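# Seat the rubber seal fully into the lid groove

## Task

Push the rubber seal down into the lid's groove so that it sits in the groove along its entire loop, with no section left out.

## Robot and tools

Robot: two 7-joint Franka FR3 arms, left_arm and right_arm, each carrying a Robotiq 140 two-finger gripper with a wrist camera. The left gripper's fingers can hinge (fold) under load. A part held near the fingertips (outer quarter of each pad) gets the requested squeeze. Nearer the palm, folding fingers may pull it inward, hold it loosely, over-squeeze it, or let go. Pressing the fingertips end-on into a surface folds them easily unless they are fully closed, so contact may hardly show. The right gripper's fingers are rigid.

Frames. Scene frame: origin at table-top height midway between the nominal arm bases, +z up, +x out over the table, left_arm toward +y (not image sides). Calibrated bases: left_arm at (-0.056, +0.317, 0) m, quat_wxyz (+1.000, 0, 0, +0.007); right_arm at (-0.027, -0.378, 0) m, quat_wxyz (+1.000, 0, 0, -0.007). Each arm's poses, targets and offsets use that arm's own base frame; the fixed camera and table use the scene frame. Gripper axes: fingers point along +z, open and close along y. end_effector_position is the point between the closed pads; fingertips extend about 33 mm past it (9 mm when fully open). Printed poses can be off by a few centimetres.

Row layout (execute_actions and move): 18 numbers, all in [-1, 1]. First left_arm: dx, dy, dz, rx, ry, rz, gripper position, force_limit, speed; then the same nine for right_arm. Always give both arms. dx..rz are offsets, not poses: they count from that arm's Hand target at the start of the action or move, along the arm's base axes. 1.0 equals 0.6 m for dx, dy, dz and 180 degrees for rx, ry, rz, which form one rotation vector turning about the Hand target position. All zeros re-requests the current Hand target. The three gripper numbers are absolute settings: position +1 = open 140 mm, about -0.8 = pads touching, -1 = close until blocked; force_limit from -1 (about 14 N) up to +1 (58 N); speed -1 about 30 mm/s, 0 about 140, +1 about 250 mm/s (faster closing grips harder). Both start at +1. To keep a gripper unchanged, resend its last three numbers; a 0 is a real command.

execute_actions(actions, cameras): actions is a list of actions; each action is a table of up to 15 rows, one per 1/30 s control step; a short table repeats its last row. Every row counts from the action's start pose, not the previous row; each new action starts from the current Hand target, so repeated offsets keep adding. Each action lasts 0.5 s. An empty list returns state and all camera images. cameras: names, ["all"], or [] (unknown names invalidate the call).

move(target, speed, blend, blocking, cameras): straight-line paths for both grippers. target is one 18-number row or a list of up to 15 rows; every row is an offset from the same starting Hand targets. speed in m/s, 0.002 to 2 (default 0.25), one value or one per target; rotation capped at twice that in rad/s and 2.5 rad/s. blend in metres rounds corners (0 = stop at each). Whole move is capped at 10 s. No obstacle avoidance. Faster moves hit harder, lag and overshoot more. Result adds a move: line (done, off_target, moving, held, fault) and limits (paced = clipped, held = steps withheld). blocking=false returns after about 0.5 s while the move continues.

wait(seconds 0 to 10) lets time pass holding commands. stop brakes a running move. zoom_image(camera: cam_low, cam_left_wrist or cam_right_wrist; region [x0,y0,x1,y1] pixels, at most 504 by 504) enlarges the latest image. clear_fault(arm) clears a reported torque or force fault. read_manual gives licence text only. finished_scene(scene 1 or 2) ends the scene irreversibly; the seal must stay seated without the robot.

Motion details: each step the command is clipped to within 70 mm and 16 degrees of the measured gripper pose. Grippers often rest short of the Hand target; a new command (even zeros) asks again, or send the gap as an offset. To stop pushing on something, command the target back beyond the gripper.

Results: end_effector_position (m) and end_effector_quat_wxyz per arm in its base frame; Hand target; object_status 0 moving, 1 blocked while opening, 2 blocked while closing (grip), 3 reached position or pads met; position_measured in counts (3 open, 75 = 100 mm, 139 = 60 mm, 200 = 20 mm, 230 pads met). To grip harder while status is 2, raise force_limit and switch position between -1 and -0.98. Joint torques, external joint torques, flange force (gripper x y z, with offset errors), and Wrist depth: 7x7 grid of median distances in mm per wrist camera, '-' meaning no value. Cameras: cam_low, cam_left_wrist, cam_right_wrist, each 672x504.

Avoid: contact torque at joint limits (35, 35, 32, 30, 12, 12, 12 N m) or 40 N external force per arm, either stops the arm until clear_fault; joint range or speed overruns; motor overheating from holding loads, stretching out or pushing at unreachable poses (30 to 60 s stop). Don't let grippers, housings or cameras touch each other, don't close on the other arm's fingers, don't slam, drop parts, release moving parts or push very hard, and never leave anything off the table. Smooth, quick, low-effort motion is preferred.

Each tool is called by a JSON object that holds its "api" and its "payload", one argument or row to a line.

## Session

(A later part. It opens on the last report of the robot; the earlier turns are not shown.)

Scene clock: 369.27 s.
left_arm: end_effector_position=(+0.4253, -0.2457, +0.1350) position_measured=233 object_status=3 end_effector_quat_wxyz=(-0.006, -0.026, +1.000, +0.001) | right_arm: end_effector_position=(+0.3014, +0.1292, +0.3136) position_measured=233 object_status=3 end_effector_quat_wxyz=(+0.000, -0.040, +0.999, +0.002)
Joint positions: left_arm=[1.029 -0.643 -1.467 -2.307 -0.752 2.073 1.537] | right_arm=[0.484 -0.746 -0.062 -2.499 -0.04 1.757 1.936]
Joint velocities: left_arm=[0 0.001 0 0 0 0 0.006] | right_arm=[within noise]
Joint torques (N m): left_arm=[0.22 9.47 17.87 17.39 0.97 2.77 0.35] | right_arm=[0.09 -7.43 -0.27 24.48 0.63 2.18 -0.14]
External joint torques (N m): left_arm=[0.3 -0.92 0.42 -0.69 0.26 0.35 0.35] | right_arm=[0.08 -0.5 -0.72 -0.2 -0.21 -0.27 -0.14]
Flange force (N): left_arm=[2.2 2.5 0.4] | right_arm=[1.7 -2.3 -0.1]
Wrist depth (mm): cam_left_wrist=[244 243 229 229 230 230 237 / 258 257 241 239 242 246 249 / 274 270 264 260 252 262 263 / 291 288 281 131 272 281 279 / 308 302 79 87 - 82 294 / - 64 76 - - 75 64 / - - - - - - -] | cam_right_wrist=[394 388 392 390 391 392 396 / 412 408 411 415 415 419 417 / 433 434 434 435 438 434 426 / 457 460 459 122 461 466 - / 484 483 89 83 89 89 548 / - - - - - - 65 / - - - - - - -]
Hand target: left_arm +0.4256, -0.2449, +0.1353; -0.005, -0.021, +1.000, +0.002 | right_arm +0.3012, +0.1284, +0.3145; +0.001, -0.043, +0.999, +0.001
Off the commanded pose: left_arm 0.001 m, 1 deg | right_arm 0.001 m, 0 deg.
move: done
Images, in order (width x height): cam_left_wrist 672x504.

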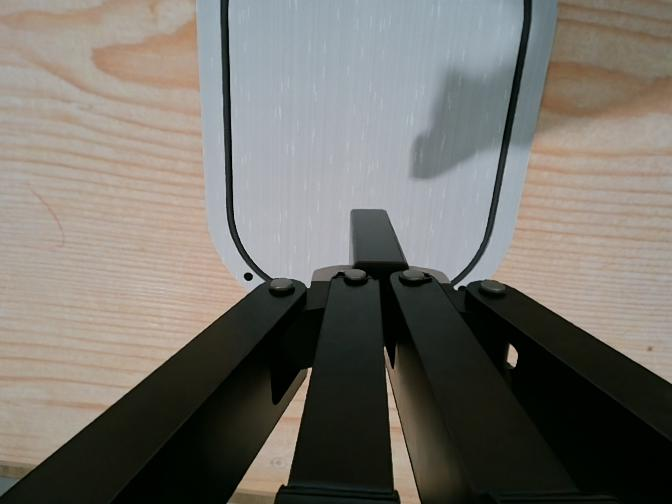

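{"api": "move", "payload": {
  "target": [-0.13,0,0,0,0,0,-1,-1,0,0,0,0,0,0,0,-1,-1,0],
  "speed": 0.2,
  "cameras": ["cam_left_wrist"]
}}

{"api": "zoom_image", "payload": {
  "camera": "cam_left_wrist",
  "region": [190, 0, 310, 120]
}}

{"api": "zoom_image", "payload": {
  "camera": "cam_left_wrist",
  "region": [400, 0, 560, 140]
}}

{"api": "zoom_image", "payload": {
  "camera": "cam_left_wrist",
  "region": [440, 100, 560, 220]
}}

Scene clock: 370.50 s.
left_arm: end_effector_position=(+0.3485, -0.2443, +0.1352) position_measured=233 object_status=3 end_effector_quat_wxyz=(-0.004, -0.016, +1.000, +0.003) | right_arm: end_effector_position=(+0.3014, +0.1292, +0.3136) position_measured=233 object_status=3 end_effector_quat_wxyz=(+0.000, -0.040, +0.999, +0.002)
Joint positions: left_arm=[0.681 -0.747 -1.248 -2.509 -0.807 2.045 1.53] | right_arm=[0.484 -0.746 -0.062 -2.499 -0.04 1.757 1.936]
Joint velocities: left_arm=[-0.001 -0.001 0.001 -0.001 0 0 -0.006] | right_arm=[within noise]
Joint torques (N m): left_arm=[0.29 4.02 16.68 16.81 0.35 2.21 -0.26] | right_arm=[0.08 -7.47 -0.33 24.53 0.64 2.18 -0.14]
External joint torques (N m): left_arm=[0.37 -1.75 -0.19 -0.55 -0.38 -0.22 -0.26] | right_arm=[0.07 -0.66 -0.8 -0.04 -0.21 -0.26 -0.14]
Flange force (N): left_arm=[3.5 0.4 -0.4] | right_arm=[1.8 -2.6 -0.4]
Wrist depth (mm): cam_left_wrist=[244 243 239 236 235 237 238 / 258 257 246 246 241 248 250 / 273 273 260 257 257 263 265 / 289 289 267 130 269 277 279 / 309 305 79 87 - 82 295 / - 64 76 - - 75 64 / - - - - - - -] | cam_right_wrist=[388 392 391 391 392 393 396 / 409 405 410 413 412 414 417 / 435 433 435 436 440 437 420 / 462 463 466 122 468 455 473 / 493 482 89 83 89 89 482 / - - - - - - 65 / - - - - - - -]
Hand target: left_arm +0.3476, -0.2449, +0.1353; -0.005, -0.021, +1.000, +0.002 | right_arm +0.3012, +0.1284, +0.3145; +0.001, -0.043, +0.999, +0.001
Off the commanded pose: left_arm 0.001 m, 1 deg | right_arm 0.001 m, 0 deg.
move: done
Images, in order (width x height): cam_left_wrist 672x504.

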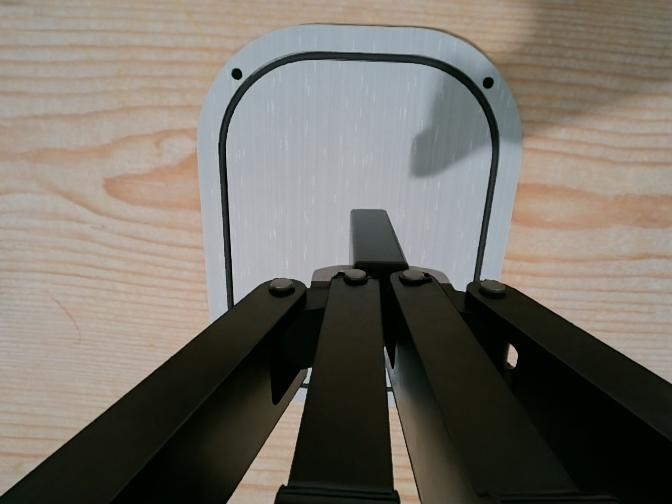

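Scaled by 4.200 from the camera's 672x504 image, which has a finer 960x720 frame.

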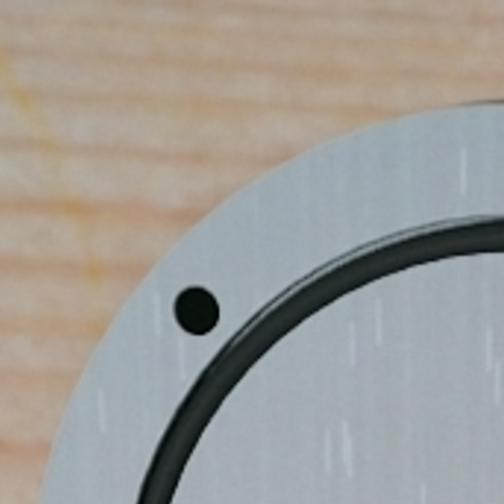

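Scaled by 3.150 from the camera's 672x504 image, which has a finer 960x720 frame.

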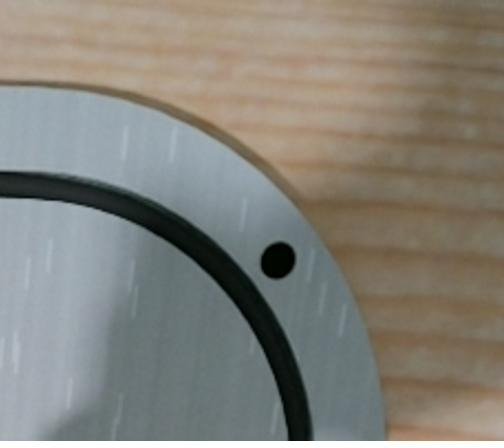

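Scaled by 4.200 from the camera's 672x504 image, which has a finer 960x720 frame.

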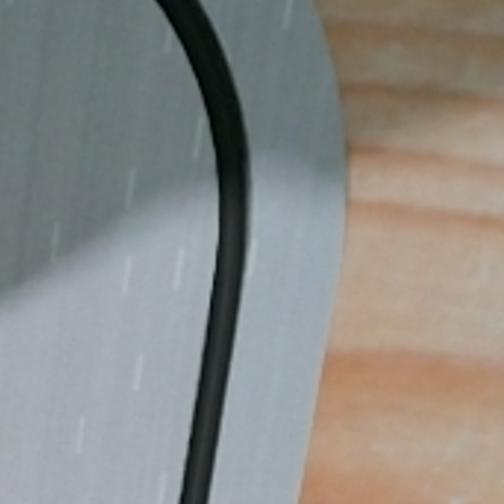

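{"api": "zoom_image", "payload": {
  "camera": "cam_left_wrist",
  "region": [280, 30, 400, 90]
}}

{"api": "zoom_image", "payload": {
  "camera": "cam_left_wrist",
  "region": [210, 50, 290, 130]
}}

{"api": "zoom_image", "payload": {
  "camera": "cam_left_wrist",
  "region": [380, 30, 500, 110]
}}

Scaled by 4.200 from the camera's 672x504 image, which has a finer 960x720 frame.

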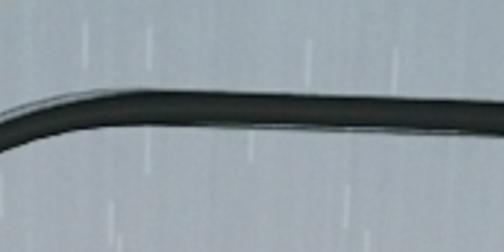

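Scaled by 6.300 from the camera's 672x504 image, which has a finer 960x720 frame.

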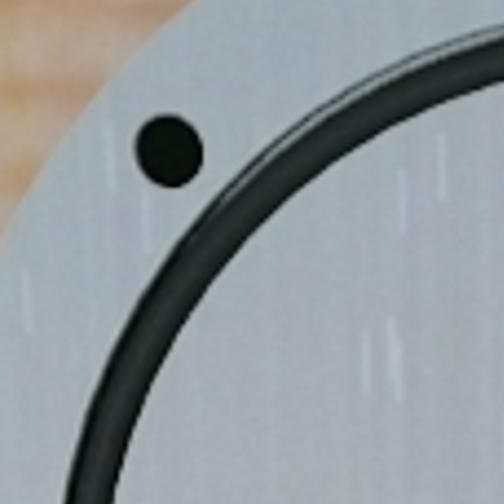

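Scaled by 4.200 from the camera's 672x504 image, which has a finer 960x720 frame.

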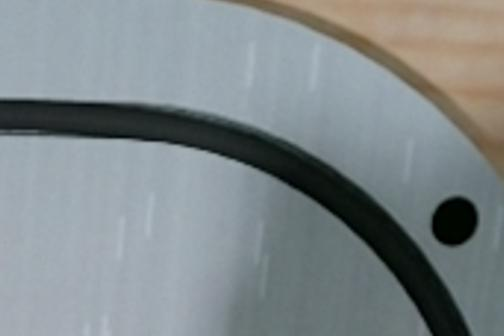

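{"api": "move", "payload": {
  "target": [-0.1277,-0.097,-0.1288,0,0,-0.261,-0.4,-1,0,0,0,0,0,0,0,-1,-1,0],
  "speed": 0.2,
  "cameras": ["cam_left_wrist"]
}}

{"api": "zoom_image", "payload": {
  "camera": "cam_left_wrist",
  "region": [310, 60, 470, 230]
}}

{"api": "zoom_image", "payload": {
  "camera": "cam_left_wrist",
  "region": [310, 200, 470, 370]
}}

Scene clock: 374.63 s.
left_arm: end_effector_position=(+0.2708, -0.3035, +0.0581) position_measured=179 object_status=3 end_effector_quat_wxyz=(-0.004, +0.374, +0.927, +0.003) | right_arm: end_effector_position=(+0.3014, +0.1292, +0.3136) position_measured=233 object_status=3 end_effector_quat_wxyz=(+0.000, -0.040, +0.999, +0.002)
Joint positions: left_arm=[0.473 -0.501 -1.403 -2.638 -0.755 2.38 2.033] | right_arm=[0.484 -0.746 -0.062 -2.499 -0.04 1.757 1.936]
Joint velocities: left_arm=[0.001 0 0.001 0.001 0 0.001 0.005] | right_arm=[within noise]
Joint torques (N m): left_arm=[0.22 2.55 11.85 15.63 0.88 2.77 0.36] | right_arm=[0.14 -7.47 -0.29 24.48 0.64 2.18 -0.13]
External joint torques (N m): left_arm=[0.16 -0.48 0.17 -0.71 0.29 0.32 0.36] | right_arm=[0.12 -0.58 -0.79 -0.12 -0.21 -0.26 -0.13]
Flange force (N): left_arm=[2.5 1.4 0.0] | right_arm=[1.8 -2.4 -0.2]
Wrist depth (mm): cam_left_wrist=[174 173 171 172 170 166 161 / 183 182 181 180 176 167 166 / 194 193 192 188 179 177 177 / 206 205 201 185 184 188 186 / 217 81 93 198 199 93 193 / - 65 67 228 - - - / - - - 248 - - -] | cam_right_wrist=[388 389 388 392 396 393 393 / 410 410 414 412 414 416 403 / 436 438 433 440 435 435 433 / 462 460 461 122 468 462 450 / 485 481 89 83 89 95 524 / - - - - - - 65 / - - - - - - -]
Hand target: left_arm +0.2710, -0.3031, +0.0580; -0.004, +0.379, +0.925, +0.004 | right_arm +0.3012, +0.1284, +0.3145; +0.001, -0.043, +0.999, +0.001
Off the commanded pose: left_arm 0.000 m, 1 deg | right_arm 0.001 m, 0 deg.
move: done
Images, in order (width x height): cam_left_wrist 672x504.

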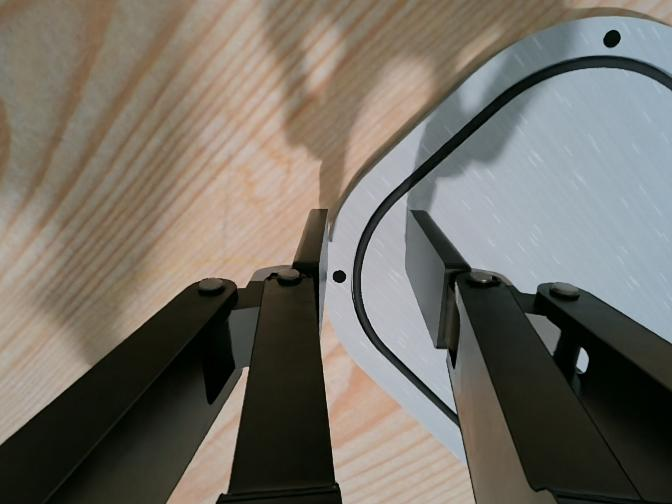

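Scaled by 2.965 from the camera's 672x504 image, which has a finer 960x720 frame.

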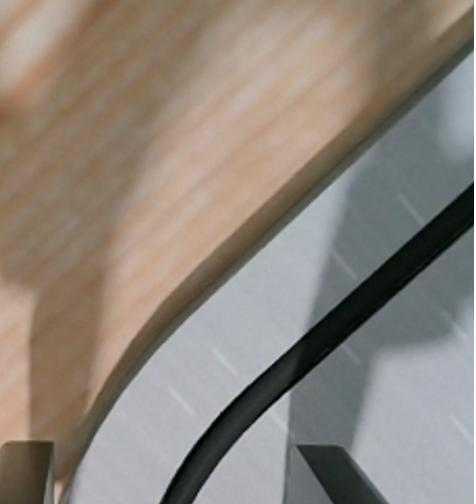

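Scaled by 2.965 from the camera's 672x504 image, which has a finer 960x720 frame.

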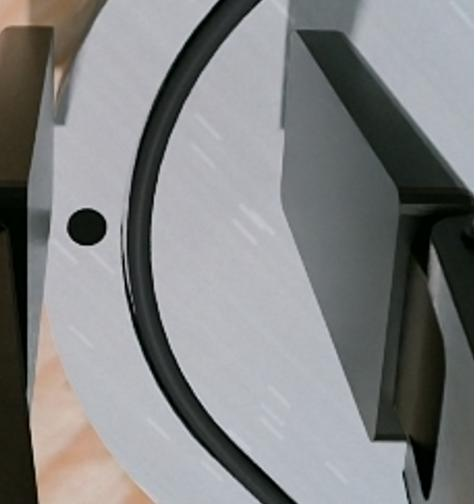

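{"api": "move", "payload": {
  "target": [0.14,0.235,0.025,0,0,0.261,-0.4,-1,0,0,0,0,0,0,0,-1,-1,0],
  "speed": 0.2,
  "cameras": ["cam_left_wrist"]
}}

{"api": "zoom_image", "payload": {
  "camera": "cam_left_wrist",
  "region": [290, 0, 450, 210]
}}

{"api": "zoom_image", "payload": {
  "camera": "cam_left_wrist",
  "region": [290, 200, 450, 410]
}}

Scene clock: 378.30 s.
left_arm: end_effector_position=(+0.3551, -0.1616, +0.0731) position_measured=179 object_status=3 end_effector_quat_wxyz=(-0.005, -0.016, +1.000, +0.003) | right_arm: end_effector_position=(+0.3014, +0.1292, +0.3136) position_measured=233 object_status=3 end_effector_quat_wxyz=(+0.000, -0.040, +0.999, +0.002)
Joint positions: left_arm=[0.8 -0.639 -1.313 -2.67 -0.848 2.265 1.72] | right_arm=[0.484 -0.746 -0.062 -2.499 -0.04 1.757 1.936]
Joint velocities: left_arm=[0 0.002 0 -0.001 -0.001 0 -0.006] | right_arm=[within noise]
Joint torques (N m): left_arm=[1.11 1.84 13.02 15.95 0.26 2.22 -0.21] | right_arm=[0.1 -7.54 -0.3 24.58 0.65 2.17 -0.13]
External joint torques (N m): left_arm=[1.12 -1.75 -0.58 0.13 -0.39 -0.22 -0.21] | right_arm=[0.1 -0.6 -0.77 -0.1 -0.2 -0.28 -0.13]
Flange force (N): left_arm=[-2.9 -1.7 1.0] | right_arm=[1.8 -2.4 -0.3]
Wrist depth (mm): cam_left_wrist=[177 176 175 178 184 184 183 / 187 187 185 184 194 193 193 / 198 197 196 195 205 204 204 / 209 208 205 202 204 217 216 / 219 81 93 217 226 93 224 / - 65 67 232 249 - - / - - - 268 - - -] | cam_right_wrist=[385 391 386 391 391 393 393 / 411 411 411 412 411 414 415 / 430 429 434 437 439 438 427 / 462 456 463 122 463 466 440 / 488 480 89 83 89 96 496 / - - - - - - 65 / - - - - - - -]
Hand target: left_arm +0.3550, -0.1621, +0.0730; -0.005, -0.021, +1.000, +0.002 | right_arm +0.3012, +0.1284, +0.3145; +0.001, -0.043, +0.999, +0.001
Off the commanded pose: left_arm 0.001 m, 1 deg | right_arm 0.001 m, 0 deg.
move: done
Images, in order (width x height): cam_left_wrist 672x504.

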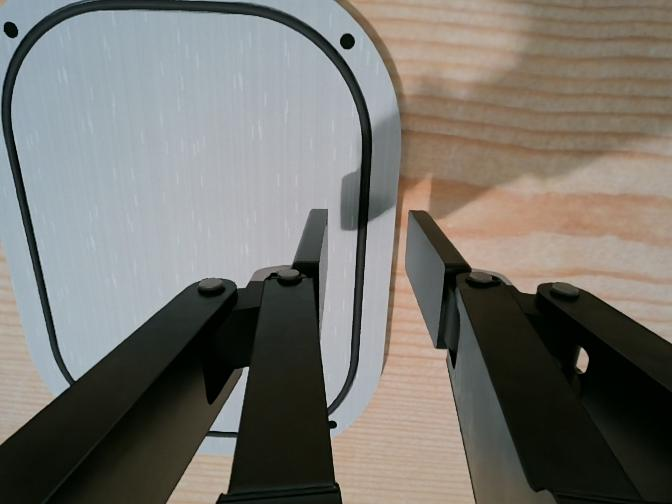

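Scaled by 2.400 from the camera's 672x504 image, which has a finer 960x720 frame.

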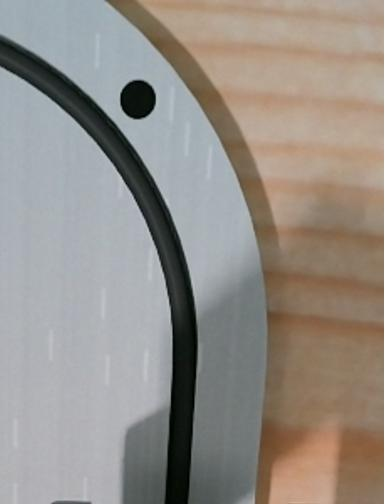

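Scaled by 2.400 from the camera's 672x504 image, which has a finer 960x720 frame.

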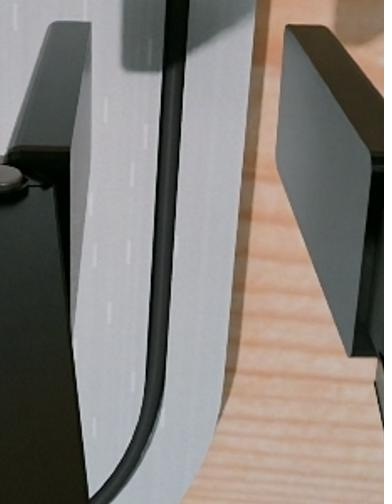

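{"api": "zoom_image", "payload": {
  "camera": "cam_left_wrist",
  "region": [320, 60, 400, 160]
}}

{"api": "zoom_image", "payload": {
  "camera": "cam_left_wrist",
  "region": [330, 140, 410, 240]
}}

{"api": "zoom_image", "payload": {
  "camera": "cam_left_wrist",
  "region": [320, 330, 400, 430]
}}

Scaled by 5.040 from the camera's 672x504 image, which has a finer 960x720 frame.

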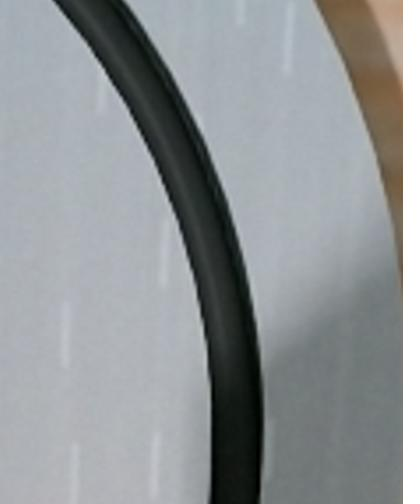

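Scaled by 5.040 from the camera's 672x504 image, which has a finer 960x720 frame.

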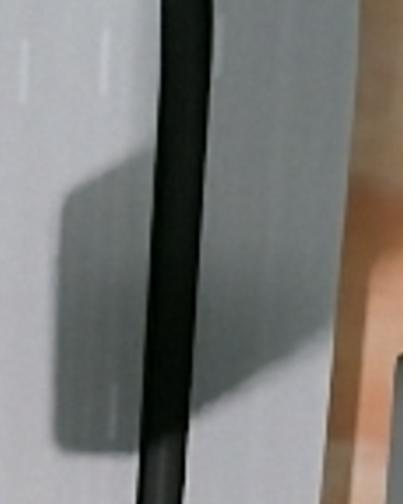

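Scaled by 5.040 from the camera's 672x504 image, which has a finer 960x720 frame.

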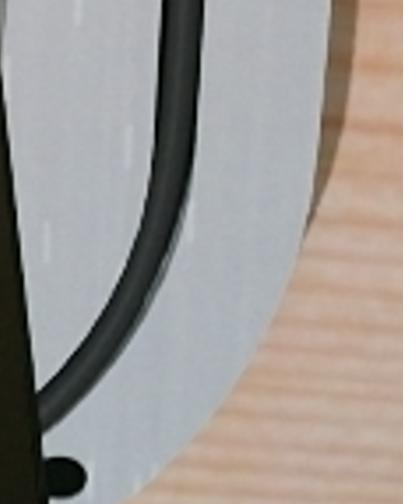

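{"api": "finished_scene", "payload": {
  "scene": 2
}}

The scene is finished: the task was done.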